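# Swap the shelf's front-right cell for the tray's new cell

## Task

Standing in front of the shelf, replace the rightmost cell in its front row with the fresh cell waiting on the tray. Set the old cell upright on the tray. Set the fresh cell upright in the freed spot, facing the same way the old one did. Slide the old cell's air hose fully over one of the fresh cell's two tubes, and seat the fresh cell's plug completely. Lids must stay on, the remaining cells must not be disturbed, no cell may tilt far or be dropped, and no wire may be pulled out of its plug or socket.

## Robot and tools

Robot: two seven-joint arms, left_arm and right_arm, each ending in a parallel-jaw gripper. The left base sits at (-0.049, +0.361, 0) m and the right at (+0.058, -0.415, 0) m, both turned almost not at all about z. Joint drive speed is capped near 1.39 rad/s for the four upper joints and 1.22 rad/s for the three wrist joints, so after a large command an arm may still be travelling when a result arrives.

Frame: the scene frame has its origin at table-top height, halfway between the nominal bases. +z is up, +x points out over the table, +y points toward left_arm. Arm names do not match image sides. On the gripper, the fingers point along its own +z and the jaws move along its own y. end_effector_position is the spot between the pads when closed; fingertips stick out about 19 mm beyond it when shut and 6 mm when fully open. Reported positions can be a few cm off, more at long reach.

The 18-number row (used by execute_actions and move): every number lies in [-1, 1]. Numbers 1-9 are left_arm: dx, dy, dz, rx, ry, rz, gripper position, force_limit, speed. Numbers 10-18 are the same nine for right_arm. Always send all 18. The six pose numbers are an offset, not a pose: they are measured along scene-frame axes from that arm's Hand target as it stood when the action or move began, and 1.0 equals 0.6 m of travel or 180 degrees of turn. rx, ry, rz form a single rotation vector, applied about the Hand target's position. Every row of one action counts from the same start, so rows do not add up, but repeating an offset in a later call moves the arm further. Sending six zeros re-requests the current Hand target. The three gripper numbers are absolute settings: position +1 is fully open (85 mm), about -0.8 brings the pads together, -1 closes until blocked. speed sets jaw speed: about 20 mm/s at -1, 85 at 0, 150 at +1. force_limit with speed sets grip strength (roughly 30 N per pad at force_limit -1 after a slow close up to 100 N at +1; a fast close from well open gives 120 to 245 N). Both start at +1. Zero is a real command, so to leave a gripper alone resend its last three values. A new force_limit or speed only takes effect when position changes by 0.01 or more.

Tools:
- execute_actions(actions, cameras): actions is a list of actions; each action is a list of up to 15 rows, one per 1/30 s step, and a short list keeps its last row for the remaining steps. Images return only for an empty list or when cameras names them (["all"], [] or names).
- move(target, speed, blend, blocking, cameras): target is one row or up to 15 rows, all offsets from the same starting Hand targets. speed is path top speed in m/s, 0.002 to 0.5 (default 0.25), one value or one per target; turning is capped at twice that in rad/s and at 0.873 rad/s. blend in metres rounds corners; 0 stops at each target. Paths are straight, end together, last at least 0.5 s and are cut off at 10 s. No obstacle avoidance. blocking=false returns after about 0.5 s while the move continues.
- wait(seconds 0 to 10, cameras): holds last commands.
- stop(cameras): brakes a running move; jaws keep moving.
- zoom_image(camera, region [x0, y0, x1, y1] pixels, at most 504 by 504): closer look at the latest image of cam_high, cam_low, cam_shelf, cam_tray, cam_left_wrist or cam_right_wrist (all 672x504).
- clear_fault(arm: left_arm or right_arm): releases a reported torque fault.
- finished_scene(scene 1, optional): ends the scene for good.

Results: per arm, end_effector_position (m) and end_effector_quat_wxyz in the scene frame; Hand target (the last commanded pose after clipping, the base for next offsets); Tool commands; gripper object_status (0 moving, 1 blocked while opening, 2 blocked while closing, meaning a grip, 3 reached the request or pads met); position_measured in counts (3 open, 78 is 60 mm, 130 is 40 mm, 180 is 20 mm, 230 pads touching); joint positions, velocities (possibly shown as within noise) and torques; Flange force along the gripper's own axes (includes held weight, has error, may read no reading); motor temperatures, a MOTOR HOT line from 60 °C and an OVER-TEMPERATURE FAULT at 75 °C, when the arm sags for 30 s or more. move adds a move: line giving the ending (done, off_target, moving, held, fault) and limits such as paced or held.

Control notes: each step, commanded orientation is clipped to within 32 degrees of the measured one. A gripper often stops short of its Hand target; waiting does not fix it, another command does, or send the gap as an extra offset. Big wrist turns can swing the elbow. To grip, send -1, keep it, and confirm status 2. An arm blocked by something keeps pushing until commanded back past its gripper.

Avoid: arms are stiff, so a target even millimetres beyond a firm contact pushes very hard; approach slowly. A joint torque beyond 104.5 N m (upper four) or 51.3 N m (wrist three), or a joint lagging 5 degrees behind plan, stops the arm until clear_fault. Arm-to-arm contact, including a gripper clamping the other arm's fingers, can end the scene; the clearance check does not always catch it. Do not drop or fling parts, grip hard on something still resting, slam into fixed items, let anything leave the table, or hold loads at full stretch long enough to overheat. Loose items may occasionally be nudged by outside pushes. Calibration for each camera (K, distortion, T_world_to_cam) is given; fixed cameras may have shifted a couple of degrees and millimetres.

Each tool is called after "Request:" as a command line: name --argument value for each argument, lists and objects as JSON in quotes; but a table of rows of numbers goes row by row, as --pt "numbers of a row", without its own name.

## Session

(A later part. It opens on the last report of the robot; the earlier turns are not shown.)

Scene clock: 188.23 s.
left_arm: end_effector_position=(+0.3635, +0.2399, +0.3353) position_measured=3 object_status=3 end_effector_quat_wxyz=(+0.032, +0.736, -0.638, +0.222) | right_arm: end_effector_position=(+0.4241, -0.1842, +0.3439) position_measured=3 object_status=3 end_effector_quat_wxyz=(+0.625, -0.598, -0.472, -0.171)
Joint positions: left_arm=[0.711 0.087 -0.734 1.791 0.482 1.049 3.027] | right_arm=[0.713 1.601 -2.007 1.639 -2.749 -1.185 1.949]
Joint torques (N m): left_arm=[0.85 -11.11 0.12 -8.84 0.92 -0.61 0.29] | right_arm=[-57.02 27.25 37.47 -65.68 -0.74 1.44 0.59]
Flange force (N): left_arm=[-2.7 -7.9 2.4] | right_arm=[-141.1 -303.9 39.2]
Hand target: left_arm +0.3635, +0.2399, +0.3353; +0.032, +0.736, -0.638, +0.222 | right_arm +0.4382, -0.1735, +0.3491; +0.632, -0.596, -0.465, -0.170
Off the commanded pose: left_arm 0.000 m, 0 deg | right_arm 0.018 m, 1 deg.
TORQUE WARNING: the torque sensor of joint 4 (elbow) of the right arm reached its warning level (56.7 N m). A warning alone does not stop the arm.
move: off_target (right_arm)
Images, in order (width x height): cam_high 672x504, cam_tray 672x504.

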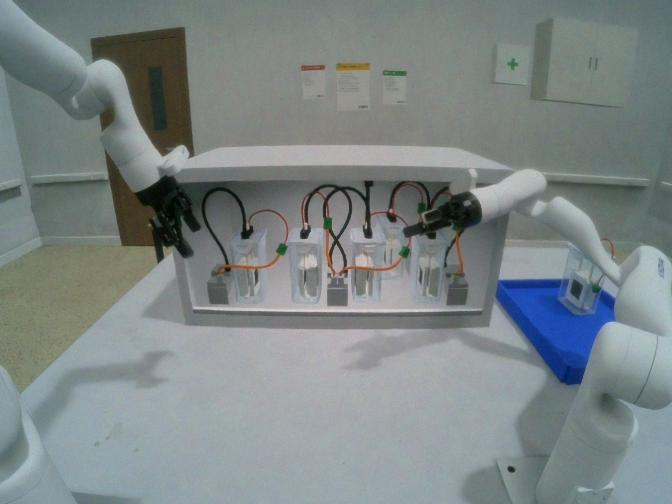

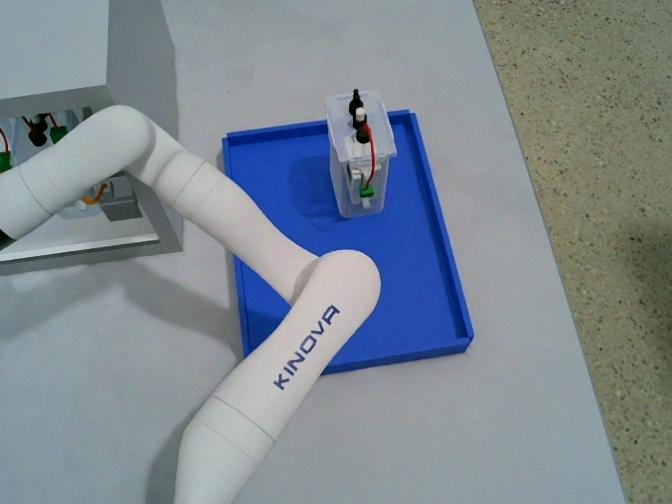

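Request:
move --target '[0,0,0,0,0,0,1,1,1,-0.17,0,0,0,0,0,1,1,1]' --speed 0.1 --cameras '["cam_high", "cam_tray"]'

Scene clock: 192.50 s.
left_arm: end_effector_position=(+0.3635, +0.2399, +0.3353) position_measured=3 object_status=3 end_effector_quat_wxyz=(+0.032, +0.736, -0.638, +0.222) | right_arm: end_effector_position=(+0.3363, -0.1735, +0.3491) position_measured=3 object_status=3 end_effector_quat_wxyz=(+0.632, -0.596, -0.465, -0.170)
Joint positions: left_arm=[0.711 0.087 -0.734 1.791 0.482 1.049 3.027] | right_arm=[0.804 1.594 -2.021 1.948 -2.762 -0.963 1.84]
Joint torques (N m): left_arm=[0.83 -11.12 0.09 -8.82 0.91 -0.61 0.25] | right_arm=[-0.13 -14.11 -9.2 -2.13 -1.74 1.73 0.65]
Flange force (N): left_arm=[-2.6 -7.9 2.3] | right_arm=[0.7 -0.4 0.2]
Hand target: left_arm +0.3635, +0.2399, +0.3353; +0.032, +0.736, -0.638, +0.222 | right_arm +0.3362, -0.1735, +0.3491; +0.632, -0.596, -0.465, -0.170
Off the commanded pose: left_arm 0.000 m, 0 deg | right_arm 0.000 m, 0 deg.
TORQUE WARNING: the torque sensor of joint 4 (elbow) of the right arm reached its warning level (56.7 N m). A warning alone does not stop the arm.
move: done
Images, in order (width x height): cam_high 672x504, cam_tray 672x504.

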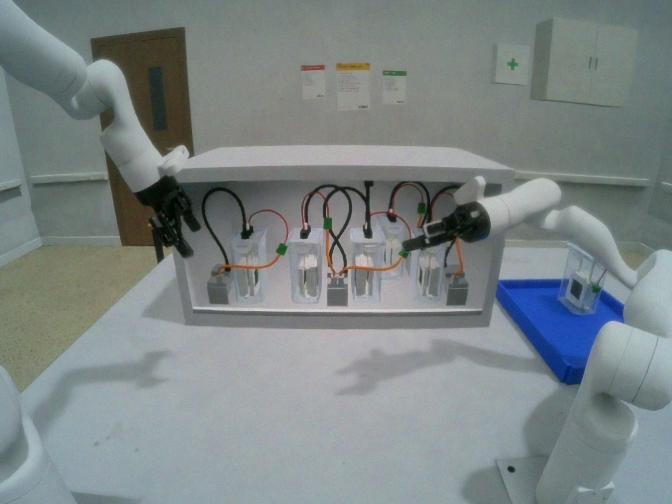

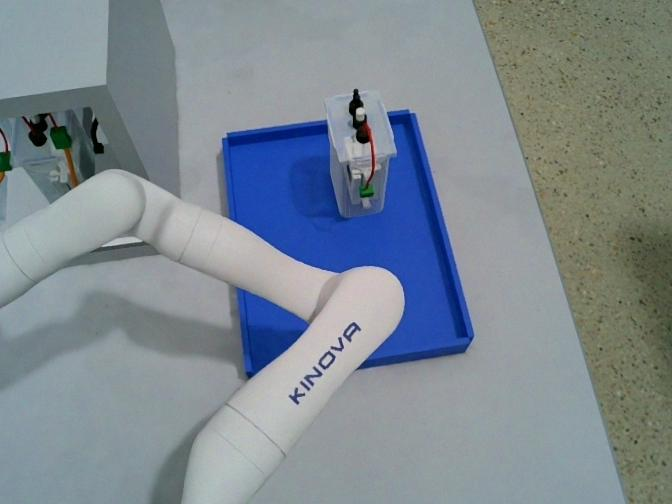

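Request:
move --pt "0 0 0 0 0 0 1 1 1 0 -0.2 0.668 0 0 0 1 1 1" --pt "0 0 0 0 0 0 1 1 1 0.2 -0.41 0.668 -0.0893 -0.2282 -0.5864 1 1 1" --speed 0.25 --cameras '["cam_high", "cam_tray"]'

Scene clock: 205.90 s.
left_arm: end_effector_position=(+0.3635, +0.2399, +0.3353) position_measured=3 object_status=3 end_effector_quat_wxyz=(+0.032, +0.736, -0.638, +0.222) | right_arm: end_effector_position=(+0.4562, -0.4195, +0.7499) position_measured=3 object_status=3 end_effector_quat_wxyz=(+0.000, +0.707, +0.000, +0.707)
Joint positions: left_arm=[0.711 0.087 -0.734 1.791 0.482 1.049 3.027] | right_arm=[2.636 0.542 -2.993 1.764 -2.227 -0.488 0.8]
Joint torques (N m): left_arm=[0.83 -11.12 0.12 -8.79 0.92 -0.62 0.29] | right_arm=[-0.33 0.88 -2.24 -10.92 1.12 1.9 0.64]
Flange force (N): left_arm=[-2.7 -8.1 2.3] | right_arm=[-1.3 -0.6 2.7]
Hand target: left_arm +0.3635, +0.2399, +0.3353; +0.032, +0.736, -0.638, +0.222 | right_arm +0.4562, -0.4195, +0.7499; +0.000, +0.707, +0.000, +0.707
Off the commanded pose: left_arm 0.000 m, 0 deg | right_arm 0.000 m, 0 deg.
move: done
Images, in order (width x height): cam_high 672x504, cam_tray 672x504.

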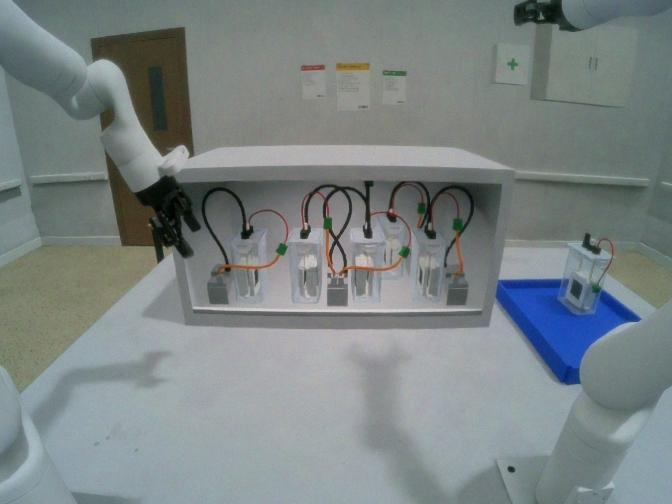

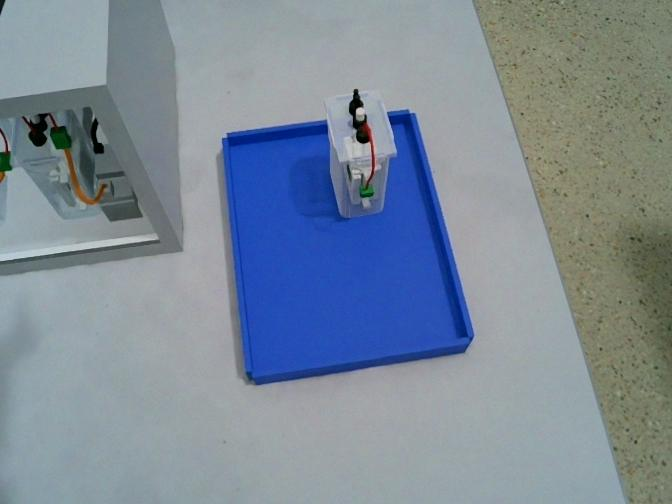

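Request:
move --pt "0 0 0 0 0 0 1 1 1 0.1 0 0 0 0.333 0 1 1 1" --pt "0 0 0 0 0 0 1 1 1 0.08 0 -0.4 0 0.333 0 1 1 1" --pt "0 0 0 0 0 0 1 1 1 0.12 0.03 -0.6 0 0.25 0 1 1 1" --speed 0.25 --blend '[0.03,0.03,0]' --cameras '["cam_high", "cam_tray","cam_right_wrist"]'

Scene clock: 245.97 s.
left_arm: end_effector_position=(+0.3635, +0.2399, +0.3353) position_measured=3 object_status=3 end_effector_quat_wxyz=(+0.032, +0.736, -0.638, +0.222) | right_arm: end_effector_position=(+0.5282, -0.4015, +0.3899) position_measured=3 object_status=3 end_effector_quat_wxyz=(+0.000, +0.924, +0.000, +0.383)
Joint positions: left_arm=[0.711 0.087 -0.734 1.791 0.482 1.049 3.027] | right_arm=[2.374 0.13 -2.53 1.972 -2.796 -0.515 1.205]
Joint torques (N m): left_arm=[0.81 -11.14 0.11 -8.84 0.93 -0.62 0.29] | right_arm=[-0.21 6.38 -1.12 -10.32 0.4 1.84 0.54]
Flange force (N): left_arm=[-2.7 -7.9 2.4] | right_arm=[0.2 -2.1 1.0]
Hand target: left_arm +0.3635, +0.2399, +0.3353; +0.032, +0.736, -0.638, +0.222 | right_arm +0.5282, -0.4015, +0.3899; +0.000, +0.924, +0.000, +0.383
Off the commanded pose: left_arm 0.000 m, 0 deg | right_arm 0.000 m, 0 deg.
move: done
camera_calibration:
cam_right_wrist: T_world_to_cam=[[0.0116781, -0.999919, 0.0050085, -0.409197], [-0.706606, -0.0117963, -0.707509, 0.696614], [0.707511, 0.00472332, -0.706687, 0.0478515], [0, 0, 0, 1]] pos_world=[0.463155, -0.401172, 0.528726]
Images, in order (width x height): cam_high 672x504, cam_tray 672x504, cam_right_wrist 672x504.

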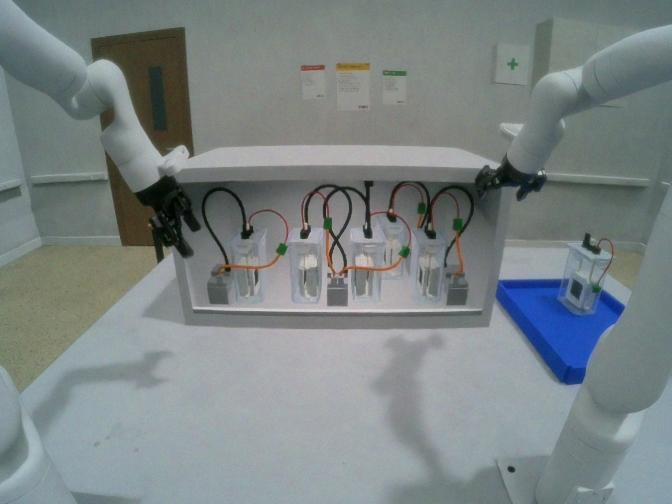

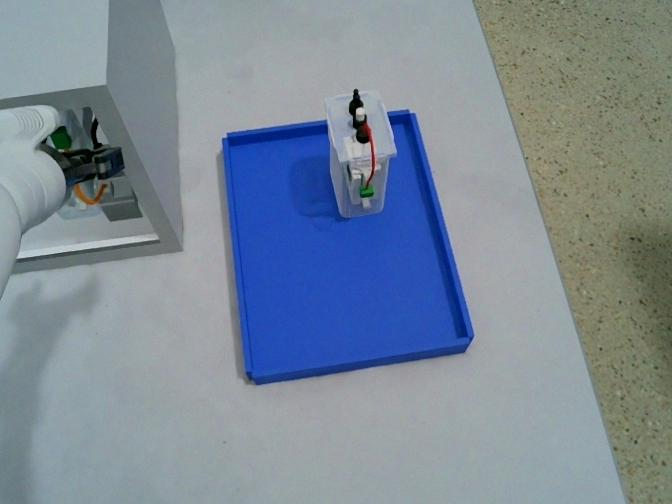

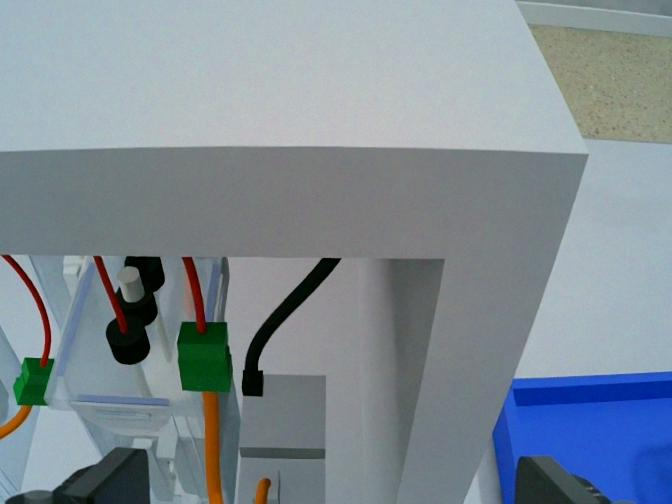

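Request:
move --target '[0,0,0,0,0,0,1,1,1,0.0617,0.0775,-0.15,0,-0.0833,0,0.1,-1,0]' --speed 0.15 --cameras '["cam_high", "cam_tray","cam_right_wrist","cam_low"]'

Scene clock: 267.93 s.
left_arm: end_effector_position=(+0.3635, +0.2399, +0.3353) position_measured=3 object_status=3 end_effector_quat_wxyz=(+0.032, +0.736, -0.638, +0.222) | right_arm: end_effector_position=(+0.5653, -0.3550, +0.2999) position_measured=117 object_status=3 end_effector_quat_wxyz=(+0.000, +0.866, +0.000, +0.500)
Joint positions: left_arm=[0.711 0.087 -0.734 1.791 0.482 1.049 3.027] | right_arm=[2.01 -0.257 -2.11 2.33 -3.116 0.358 1.298]
Joint torques (N m): left_arm=[0.87 -11.12 0.11 -8.81 0.91 -0.61 0.27] | right_arm=[-0.03 8.07 1.91 -7.59 -0.42 2.33 0.54]
Flange force (N): left_arm=[-2.7 -8.0 2.4] | right_arm=no reading
Hand target: left_arm +0.3635, +0.2399, +0.3353; +0.032, +0.736, -0.638, +0.222 | right_arm +0.5653, -0.3550, +0.2999; +0.000, +0.866, +0.000, +0.500
Off the commanded pose: left_arm 0.000 m, 0 deg | right_arm 0.000 m, 0 deg.
move: done
camera_calibration:
cam_right_wrist: T_world_to_cam=[[0.009985, -0.999919, 0.00786068, -0.36258], [-0.499469, -0.0117975, -0.866252, 0.590156], [0.866274, 0.00472336, -0.499546, -0.193969], [0, 0, 0, 1]] pos_world=[0.466415, -0.354672, 0.417177]
Images, in order (width x height): cam_high 672x504, cam_low 672x504, cam_tray 672x504, cam_right_wrist 672x504.

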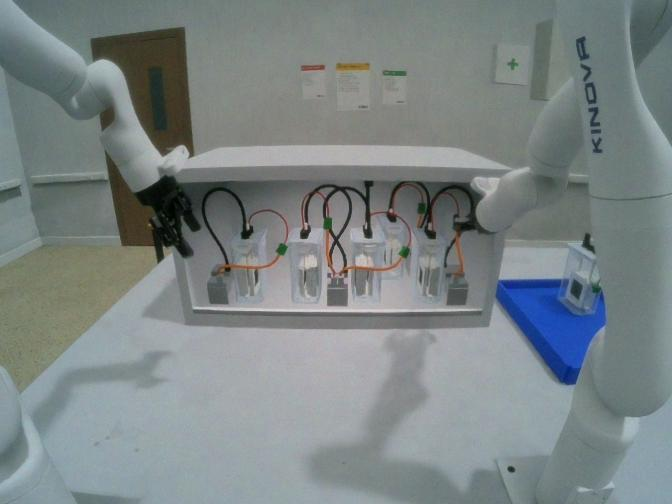

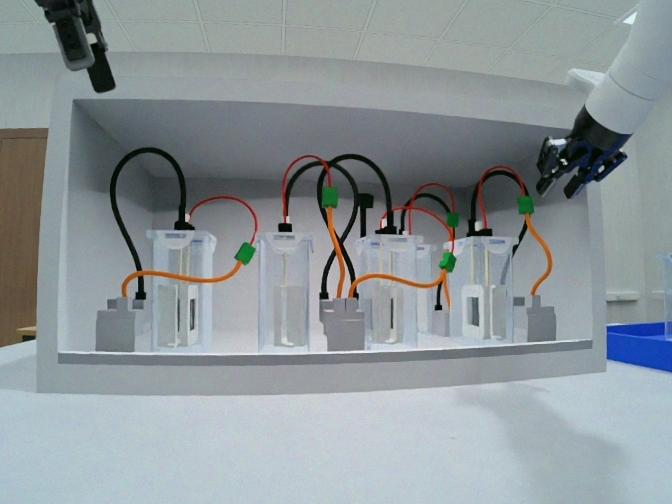

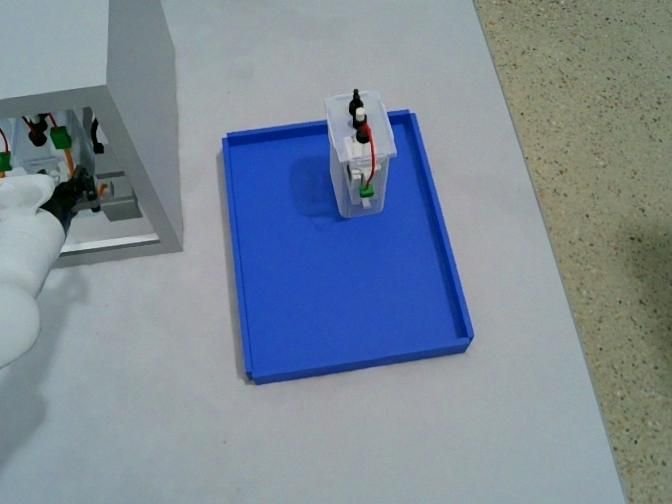

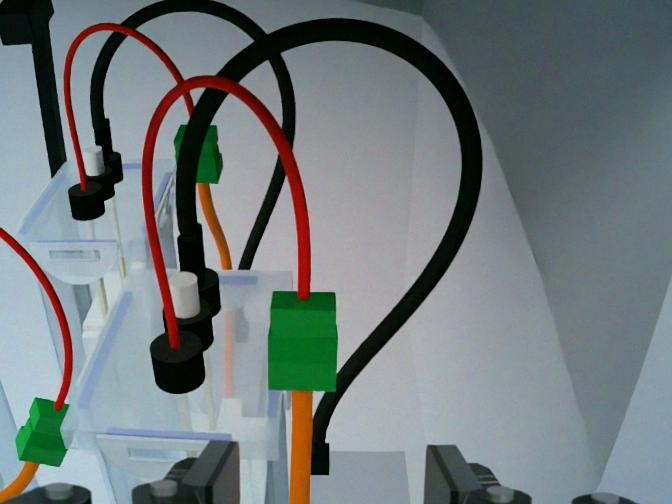

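Request:
zoom_image --camera "cam_right_wrist" --region '[230, 260, 380, 410]'

Request:
zoom_image --camera "cam_low" --region '[430, 150, 580, 300]'

Scaled by 3.360.

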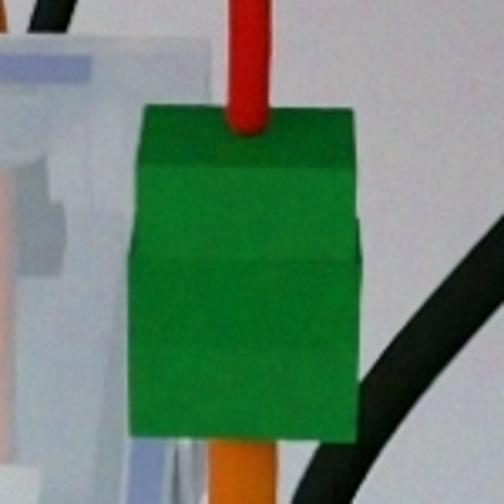

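Scaled by 3.360 from the camera's 672x504 image, which has a finer 960x720 frame.

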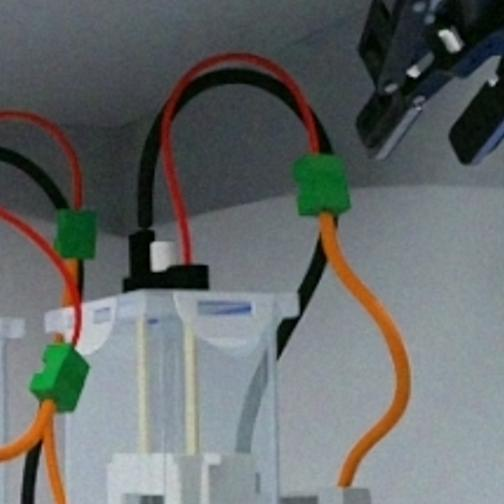

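Request:
move --pt "0 0 0 0 0 0 1 1 1 0.0578 0.0217 -0.0417 0 -0.111 0 0 -1 0" --pt "0 0 0 0 0 0 1 1 1 0.1 0.0217 -0.0465 0 -0.111 0 0 -1 0" --speed 0.12 --cameras '["cam_high", "cam_tray","cam_right_wrist","cam_low"]'

Scene clock: 301.93 s.
left_arm: end_effector_position=(+0.3635, +0.2399, +0.3353) position_measured=3 object_status=3 end_effector_quat_wxyz=(+0.032, +0.736, -0.638, +0.222) | right_arm: end_effector_position=(+0.6252, -0.3420, +0.2720) position_measured=129 object_status=3 end_effector_quat_wxyz=(+0.000, +0.766, +0.000, +0.643)
Joint positions: left_arm=[0.711 0.087 -0.734 1.791 0.482 1.049 3.027] | right_arm=[2.287 -0.765 -2.325 2.412 -3.233 1.171 1.049]
Joint torques (N m): left_arm=[0.83 -11.15 0.1 -8.8 0.92 -0.63 0.28] | right_arm=[-0.05 14.55 4.25 -2.96 -1.2 2.23 0.57]
Flange force (N): left_arm=[-2.6 -8.1 2.3] | right_arm=[-2.5 0.5 2.0]
Hand target: left_arm +0.3635, +0.2399, +0.3353; +0.032, +0.736, -0.638, +0.222 | right_arm +0.6253, -0.3420, +0.2720; +0.000, +0.766, +0.000, +0.643
Off the commanded pose: left_arm 0.000 m, 0 deg | right_arm 0.000 m, 0 deg.
move: done
camera_calibration:
cam_right_wrist: T_world_to_cam=[[0.00659881, -0.99992, 0.0108153, -0.348663], [-0.173366, -0.0117957, -0.984787, 0.424487], [0.984835, 0.00462342, -0.17343, -0.422812], [0, 0, 0, 1]] pos_world=[0.492292, -0.341673, 0.348472]
Images, in order (width x height): cam_high 672x504, cam_low 672x504, cam_tray 672x504, cam_right_wrist 672x504.

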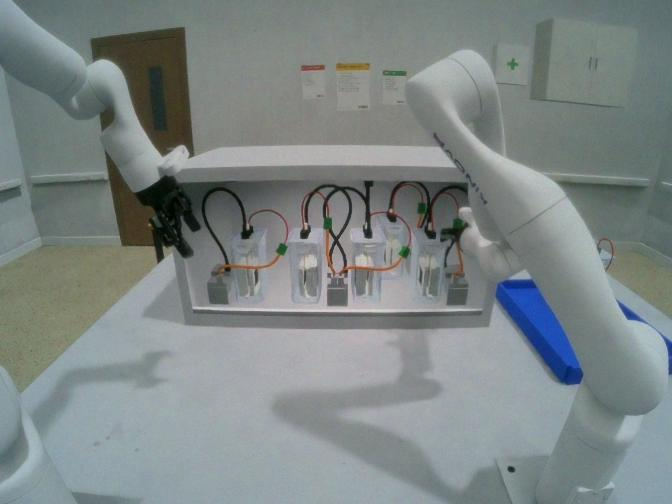

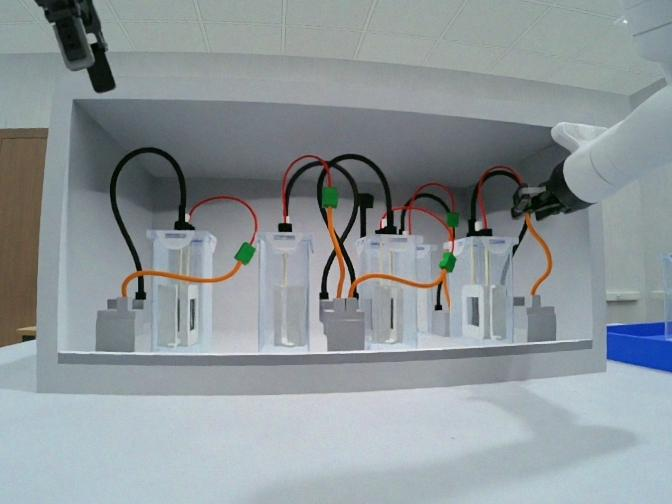

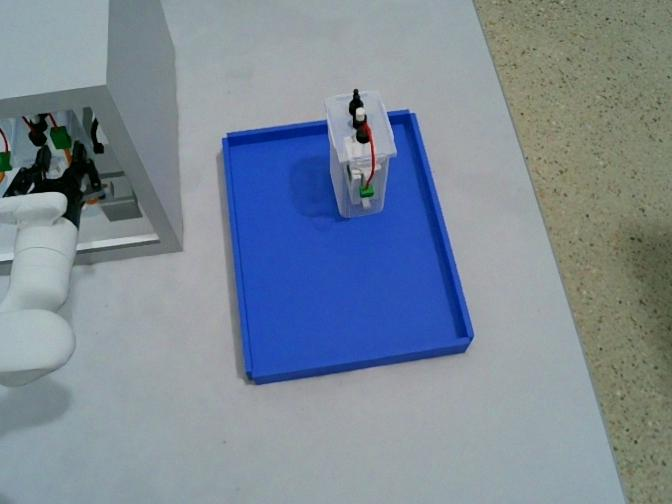

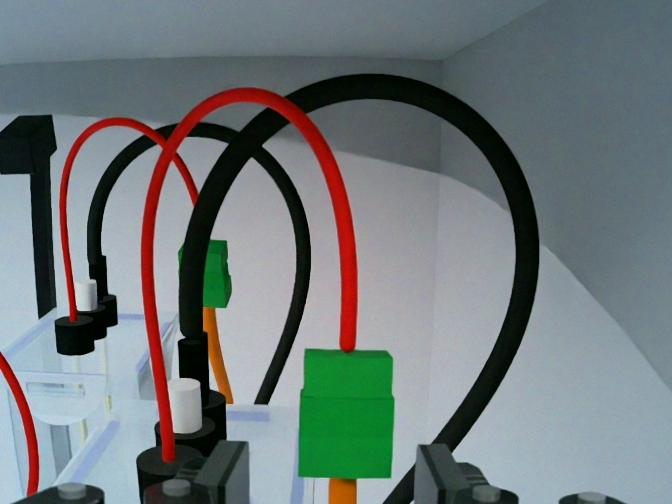

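Request:
move --target '[0,0,0,0,0,0,1,1,1,0.0367,-0.0055,0,0,0,0,0,-1,0]' --speed 0.06 --cameras '["cam_right_wrist","cam_low"]'

Scene clock: 309.93 s.
left_arm: end_effector_position=(+0.3635, +0.2399, +0.3353) position_measured=3 object_status=3 end_effector_quat_wxyz=(+0.032, +0.736, -0.638, +0.222) | right_arm: end_effector_position=(+0.6472, -0.3453, +0.2720) position_measured=129 object_status=3 end_effector_quat_wxyz=(+0.000, +0.766, +0.000, +0.643)
Joint positions: left_arm=[0.711 0.087 -0.734 1.791 0.482 1.049 3.027] | right_arm=[2.322 -0.777 -2.328 2.348 -3.207 1.131 1.042]
Joint torques (N m): left_arm=[0.82 -11.13 0.09 -8.79 0.94 -0.62 0.26] | right_arm=[-0.21 15.23 4.45 -3.3 -1.23 2.38 0.6]
Flange force (N): left_arm=[-2.5 -8.0 2.3] | right_arm=[-1.8 0.7 2.8]
Hand target: left_arm +0.3635, +0.2399, +0.3353; +0.032, +0.736, -0.638, +0.222 | right_arm +0.6473, -0.3453, +0.2720; +0.000, +0.766, +0.000, +0.643
Off the commanded pose: left_arm 0.000 m, 0 deg | right_arm 0.000 m, 0 deg.
move: done
camera_calibration:
cam_right_wrist: T_world_to_cam=[[0.00659889, -0.99992, 0.0108158, -0.352108], [-0.173366, -0.0117962, -0.984787, 0.428262], [0.984835, 0.00462342, -0.17343, -0.444463], [0, 0, 0, 1]] pos_world=[0.514292, -0.344973, 0.348472]
Images, in order (width x height): cam_low 672x504, cam_right_wrist 672x504.

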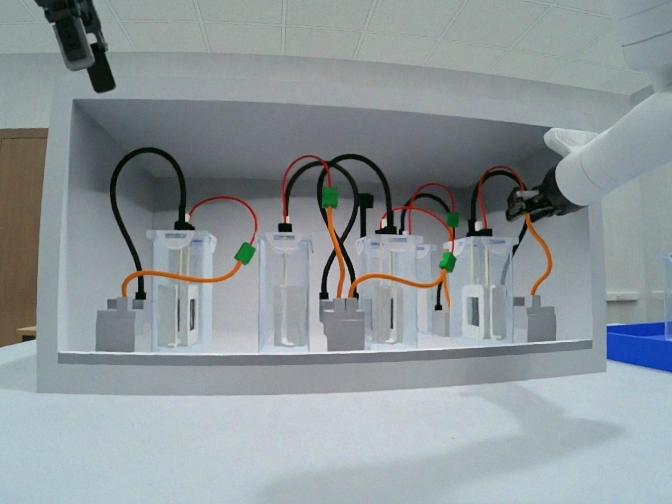

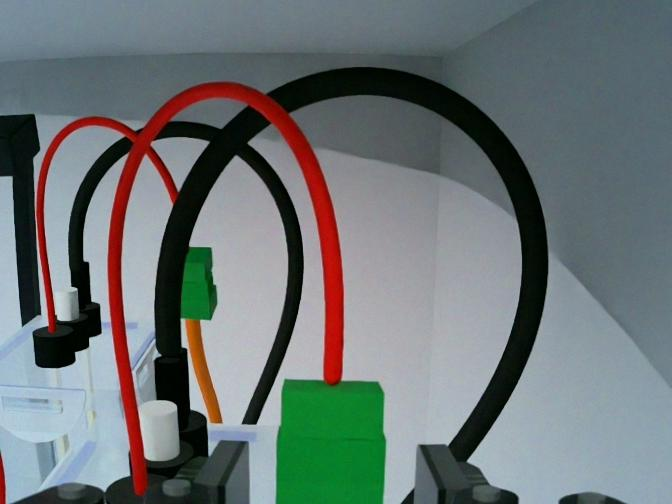

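Request:
move --target '[0,0,0,0,0,0,1,1,1,0,0,0,0,0,0,-1,-1,-1]' --cameras '["cam_right_wrist"]'

Request:
zoom_image --camera "cam_right_wrist" --region '[180, 330, 480, 504]'

Scene clock: 314.77 s.
left_arm: end_effector_position=(+0.3635, +0.2399, +0.3353) position_measured=3 object_status=3 end_effector_quat_wxyz=(+0.032, +0.736, -0.638, +0.222) | right_arm: end_effector_position=(+0.6473, -0.3453, +0.2720) position_measured=176 object_status=2 end_effector_quat_wxyz=(+0.000, +0.766, +0.000, +0.643)
Joint positions: left_arm=[0.711 0.087 -0.734 1.791 0.482 1.049 3.027] | right_arm=[2.322 -0.777 -2.328 2.348 -3.207 1.131 1.042]
Joint torques (N m): left_arm=[0.83 -11.13 0.11 -8.8 0.9 -0.64 0.27] | right_arm=[-0.19 15.2 4.5 -3.48 -1.28 2.4 0.58]
Flange force (N): left_arm=[-2.6 -8.1 2.3] | right_arm=[-1.8 0.8 2.2]
Hand target: left_arm +0.3635, +0.2399, +0.3353; +0.032, +0.736, -0.638, +0.222 | right_arm +0.6473, -0.3453, +0.2720; +0.000, +0.766, +0.000, +0.643
Off the commanded pose: left_arm 0.000 m, 0 deg | right_arm 0.000 m, 0 deg.
move: done
camera_calibration:
cam_right_wrist: T_world_to_cam=[[0.00659881, -0.99992, 0.0108153, -0.352107], [-0.173366, -0.0117957, -0.984787, 0.428262], [0.984835, 0.00462342, -0.17343, -0.444463], [0, 0, 0, 1]] pos_world=[0.514292, -0.344973, 0.348472]
Images, in order (width x height): cam_right_wrist 672x504.

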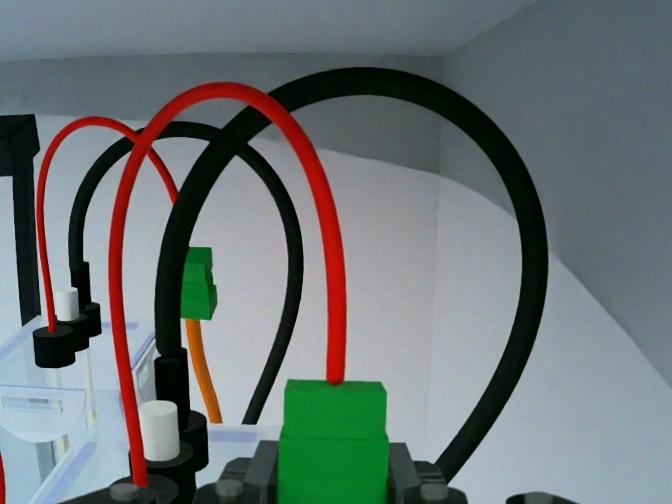

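Scaled by 1.680.

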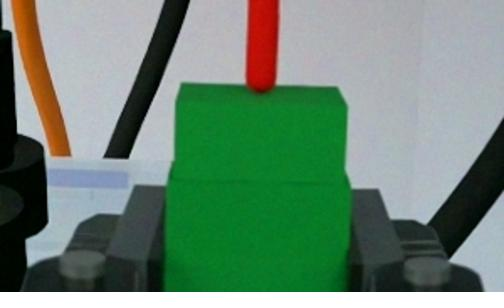

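Request:
move --target '[0,0,0,0,0,0,1,1,1,-0.0788,0.042,0,0,0,0.194,-1,-1,-1]' --speed 0.08 --cameras '["all"]'

Scene clock: 322.40 s.
left_arm: end_effector_position=(+0.3635, +0.2399, +0.3353) position_measured=3 object_status=3 end_effector_quat_wxyz=(+0.032, +0.736, -0.638, +0.222) | right_arm: end_effector_position=(+0.6000, -0.3201, +0.2720) position_measured=176 object_status=2 end_effector_quat_wxyz=(-0.193, +0.731, +0.230, +0.613)
Joint positions: left_arm=[0.711 0.087 -0.734 1.791 0.482 1.049 3.027] | right_arm=[2.815 -0.803 -2.293 2.314 -2.254 1.719 1.052]
Joint torques (N m): left_arm=[0.83 -11.12 0.11 -8.81 0.9 -0.61 0.28] | right_arm=[-0.52 16.69 2.61 -2.46 -1.28 2.63 0.52]
Flange force (N): left_arm=[-2.7 -8.0 2.4] | right_arm=[-0.7 4.0 1.6]
Hand target: left_arm +0.3635, +0.2399, +0.3353; +0.032, +0.736, -0.638, +0.222 | right_arm +0.6000, -0.3201, +0.2720; -0.193, +0.731, +0.230, +0.613
Off the commanded pose: left_arm 0.000 m, 0 deg | right_arm 0.000 m, 0 deg.
move: done
camera_calibration:
cam_left_wrist: T_world_to_cam=[[-0.954045, -0.152642, -0.257871, 0.471926], [-0.0548388, 0.934943, -0.350534, -0.0324358], [0.294601, -0.320284, -0.900349, 0.420102], [0, 0, 0, 1]] pos_world=[0.324698, 0.236913, 0.488565]
cam_right_wrist: T_world_to_cam=[[0.577805, -0.816103, 0.0107841, -0.610395], [-0.135408, -0.108883, -0.984789, 0.366512], [0.804864, 0.567556, -0.17342, -0.109833], [0, 0, 0, 1]] pos_world=[0.490719, -0.395903, 0.348472]

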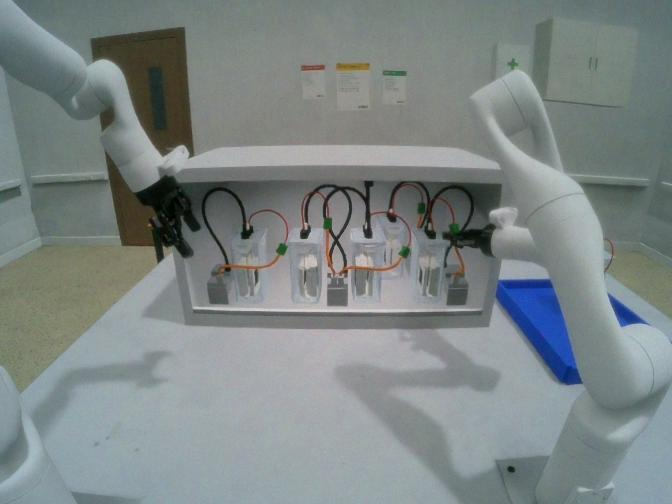

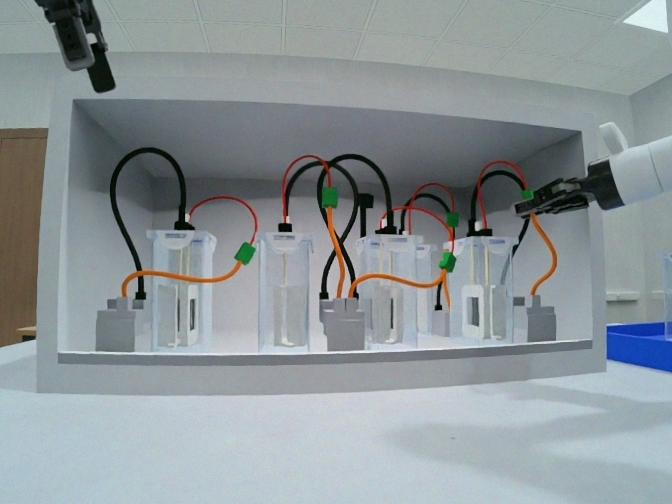

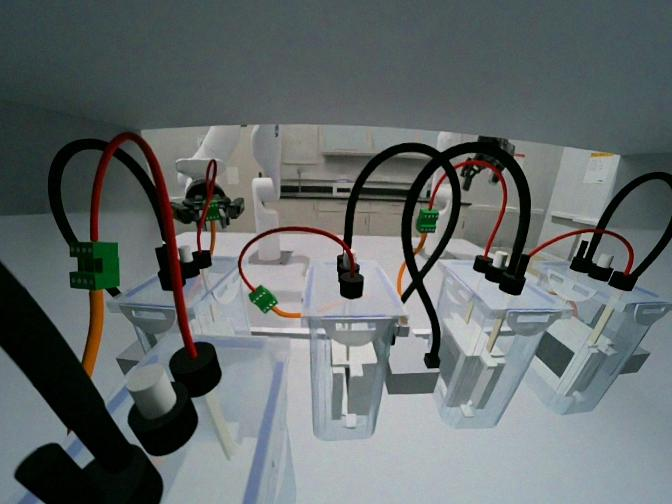

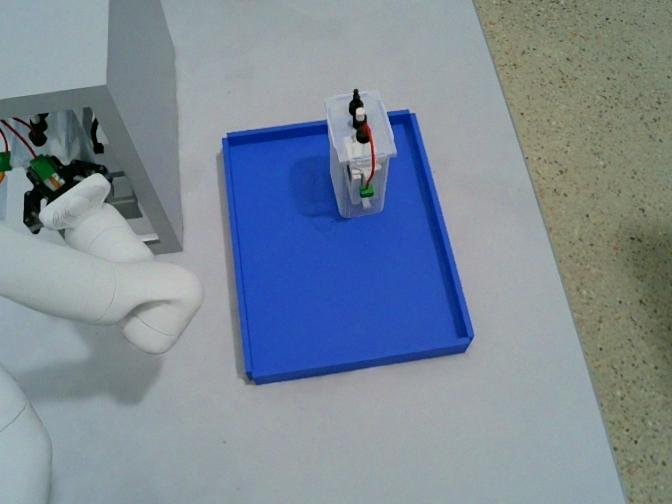

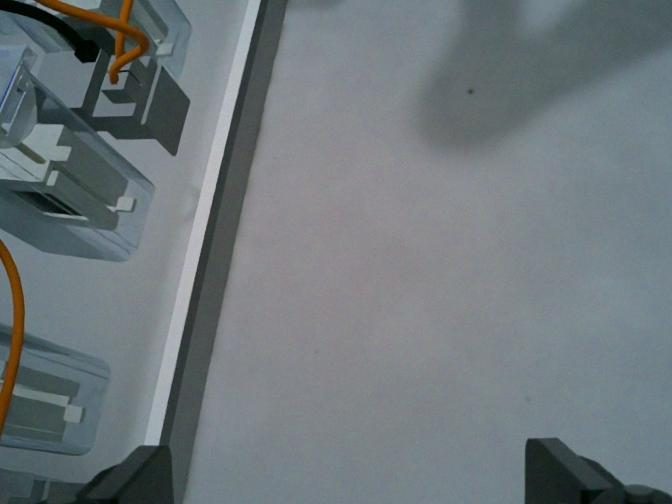

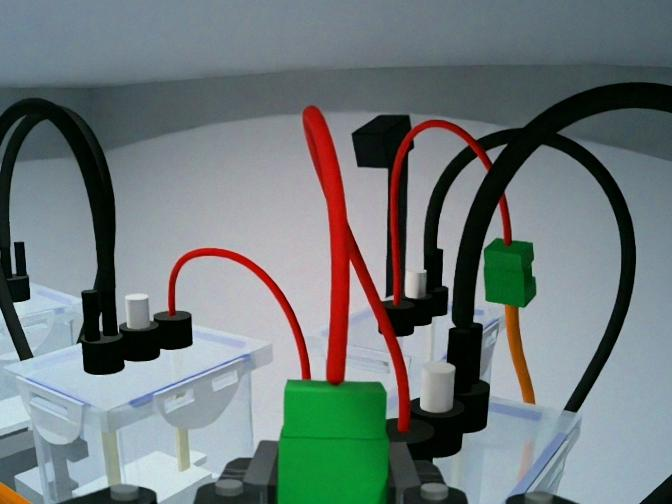

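Request:
move --target '[0.2975,-0.766,0.05,-0.298,-0.0357,0.0633,-0.2,-1,-0.5,0,0,0,0,0,-0.0444,-1,-1,-1]' --speed 0.2 --cameras '["all"]'

Scene clock: 353.20 s.
left_arm: end_effector_position=(+0.5420, -0.2197, +0.3653) position_measured=154 object_status=3 end_effector_quat_wxyz=(+0.304, +0.687, -0.397, +0.527) | right_arm: end_effector_position=(+0.6000, -0.3201, +0.2720) position_measured=176 object_status=2 end_effector_quat_wxyz=(-0.149, +0.745, +0.178, +0.625)
Joint positions: left_arm=[0.819 0.725 -0.328 1.387 2.058 0.644 2.649] | right_arm=[2.71 -0.776 -2.306 2.406 -2.452 1.636 1.058]
Joint torques (N m): left_arm=[0.75 -25.73 -0.49 -9.45 1.3 1.24 0.28] | right_arm=[-0.48 15.95 2.6 -2.51 -1.22 2.63 0.52]
Flange force (N): left_arm=[-2.9 -3.3 5.7] | right_arm=[-1.1 3.1 2.0]
Hand target: left_arm +0.5420, -0.2197, +0.3653; +0.304, +0.687, -0.397, +0.527 | right_arm +0.6000, -0.3201, +0.2720; -0.149, +0.745, +0.178, +0.625
Off the commanded pose: left_arm 0.000 m, 0 deg | right_arm 0.000 m, 0 deg.
move: done
camera_calibration:
cam_left_wrist: T_world_to_cam=[[-0.865769, -0.499034, -0.0375482, 0.375335], [-0.102864, 0.25088, -0.962537, 0.516844], [0.489759, -0.829472, -0.268537, -0.201027], [0, 0, 0, 1]] pos_world=[0.476573, -0.109108, 0.457592]
cam_right_wrist: T_world_to_cam=[[0.458736, -0.888507, 0.0108152, -0.562182], [-0.149223, -0.0890309, -0.984787, 0.381157], [0.875953, 0.450143, -0.173427, -0.190089], [0, 0, 0, 1]] pos_world=[0.481279, -0.380001, 0.348472]

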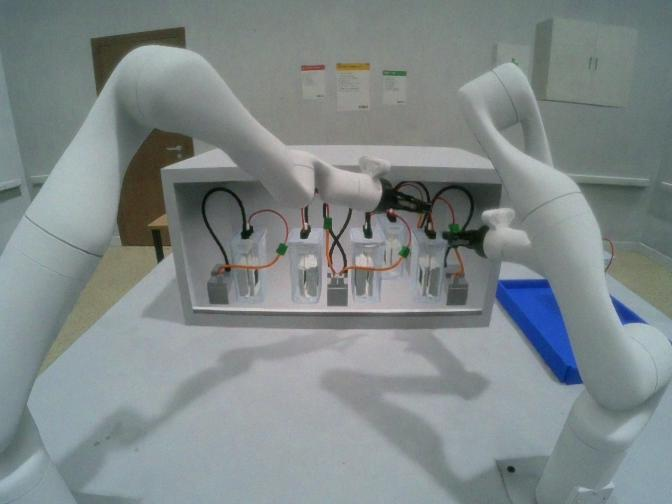

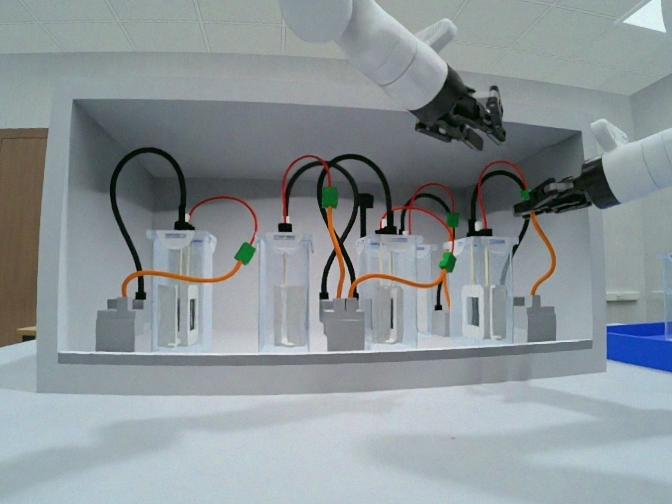

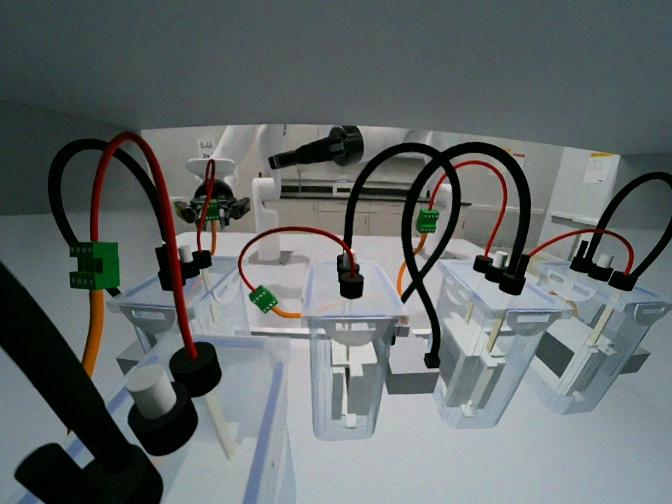

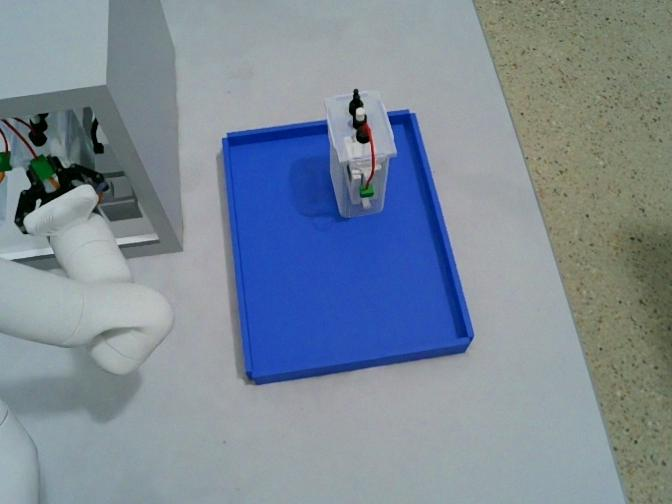

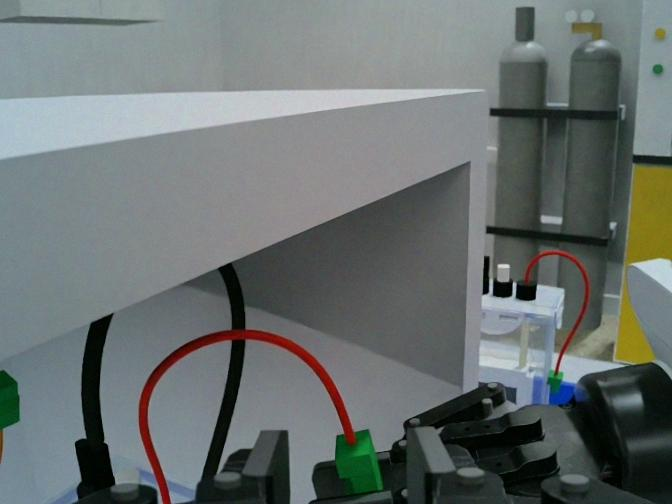

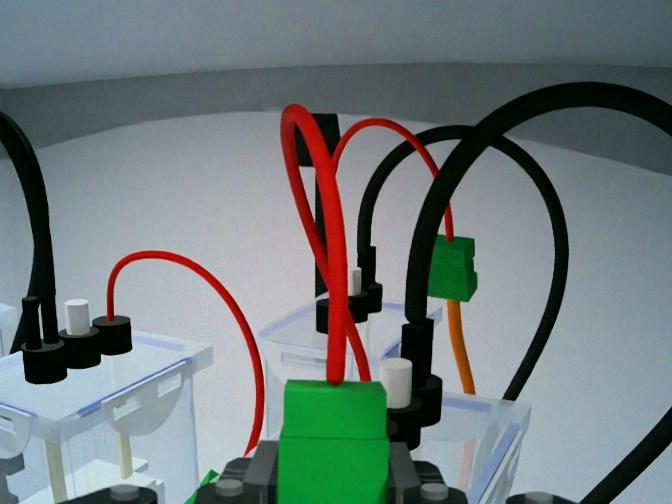

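Request:
zoom_image --camera "cam_left_wrist" --region '[230, 380, 480, 504]'

Scaled by 2.016.

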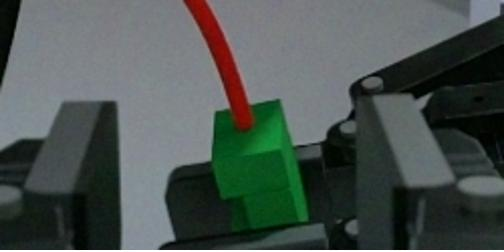

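Request:
move --pt "0.0317 -0.0747 -0.0772 0 0 0 -0.2 -1 -0.5 0 0 0 0 0 0 -1 -1 -1" --pt "0.06 -0.1233 -0.0922 0 0 0 -0.2 -1 -0.5 0 0 0 0 0 0 -1 -1 -1" --speed 0.1 --blend '[0.01,0]' --cameras '["cam_left_wrist","cam_right_wrist","cam_low"]'

Request:
zoom_image --camera "cam_left_wrist" --region '[230, 380, 480, 504]'

Request:
zoom_image --camera "cam_low" --region '[400, 130, 600, 280]'

Scene clock: 374.03 s.
left_arm: end_effector_position=(+0.5651, -0.2719, +0.3171) position_measured=154 object_status=3 end_effector_quat_wxyz=(+0.304, +0.687, -0.396, +0.528) | right_arm: end_effector_position=(+0.6000, -0.3201, +0.2720) position_measured=176 object_status=2 end_effector_quat_wxyz=(-0.149, +0.745, +0.178, +0.625)
Joint positions: left_arm=[0.84 0.89 -0.311 1.217 2.125 0.593 2.636] | right_arm=[2.71 -0.776 -2.306 2.406 -2.452 1.636 1.058]
Joint torques (N m): left_arm=[0.79 -28.34 -0.57 -9.6 1.15 1.3 0.16] | right_arm=[-0.45 15.99 2.67 -2.52 -1.25 2.66 0.58]
Flange force (N): left_arm=[-3.0 -3.1 6.3] | right_arm=[-1.1 3.1 2.2]
Hand target: left_arm +0.5651, -0.2718, +0.3171; +0.304, +0.687, -0.396, +0.528 (not the last commanded pose) | right_arm +0.6000, -0.3201, +0.2720; -0.149, +0.745, +0.178, +0.625
Off the commanded pose: left_arm 0.026 m, 0 deg | right_arm 0.000 m, 0 deg.
move: held (left_arm; a check stopped the path); path passed 1 of 2 targets; limits=held
pose unreachable (left arm): on one or more control steps of this call, first in action 0 (counted from 0), this arm could not follow its commanded pose, so it was not sent that pose on those steps. It may still have moved: this result reports where it is.
cause: moving toward the commanded pose would bring a part of the arm too close to another arm (this arm's gripper and the right arm's gripper, 10 mm apart when this arm was first held).
camera_calibration:
cam_left_wrist: T_world_to_cam=[[-0.865538, -0.499459, -0.0372069, 0.367197], [-0.102863, 0.249978, -0.962772, 0.48575], [0.490166, -0.829489, -0.267741, -0.26906], [0, 0, 0, 1]] pos_world=[0.499672, -0.161209, 0.409291]
cam_right_wrist: T_world_to_cam=[[0.458736, -0.888507, 0.0108152, -0.562182], [-0.149223, -0.0890309, -0.984787, 0.381157], [0.875953, 0.450143, -0.173427, -0.190089], [0, 0, 0, 1]] pos_world=[0.481279, -0.380001, 0.348472]
Images, in order (width x height): cam_low 672x504, cam_left_wrist 672x504, cam_right_wrist 672x504.

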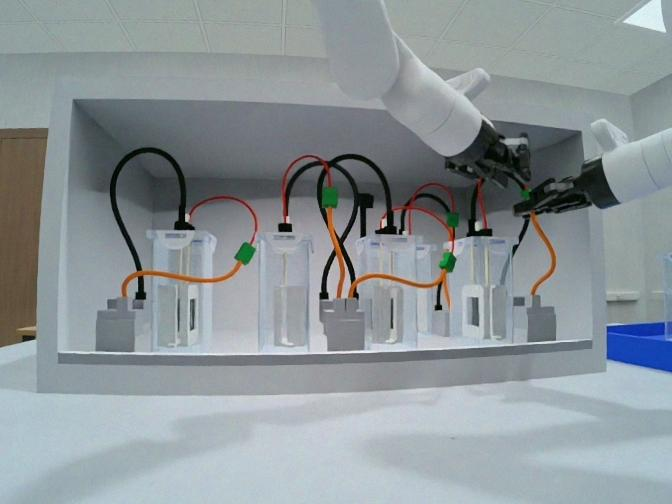

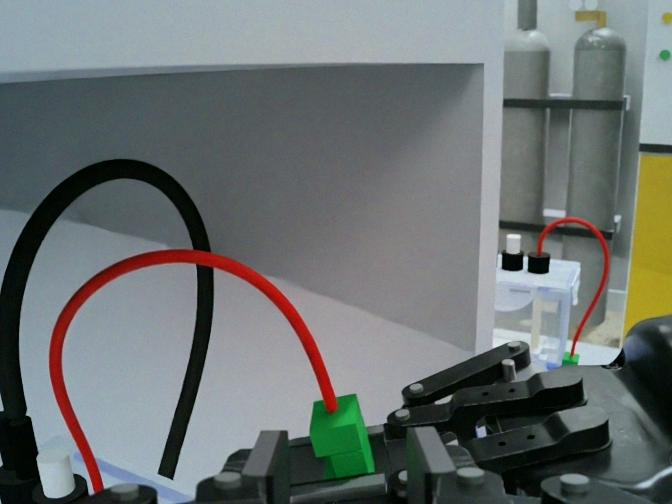

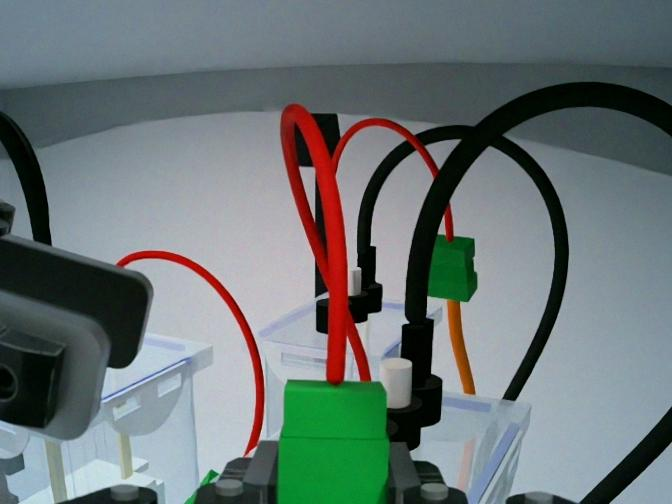

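Scaled by 2.016.

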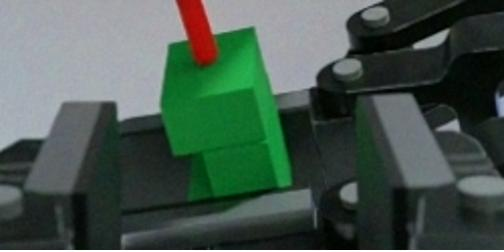

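Scaled by 2.520 from the camera's 672x504 image, which has a finer 960x720 frame.

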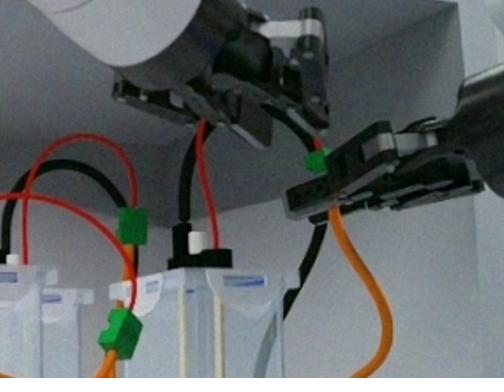

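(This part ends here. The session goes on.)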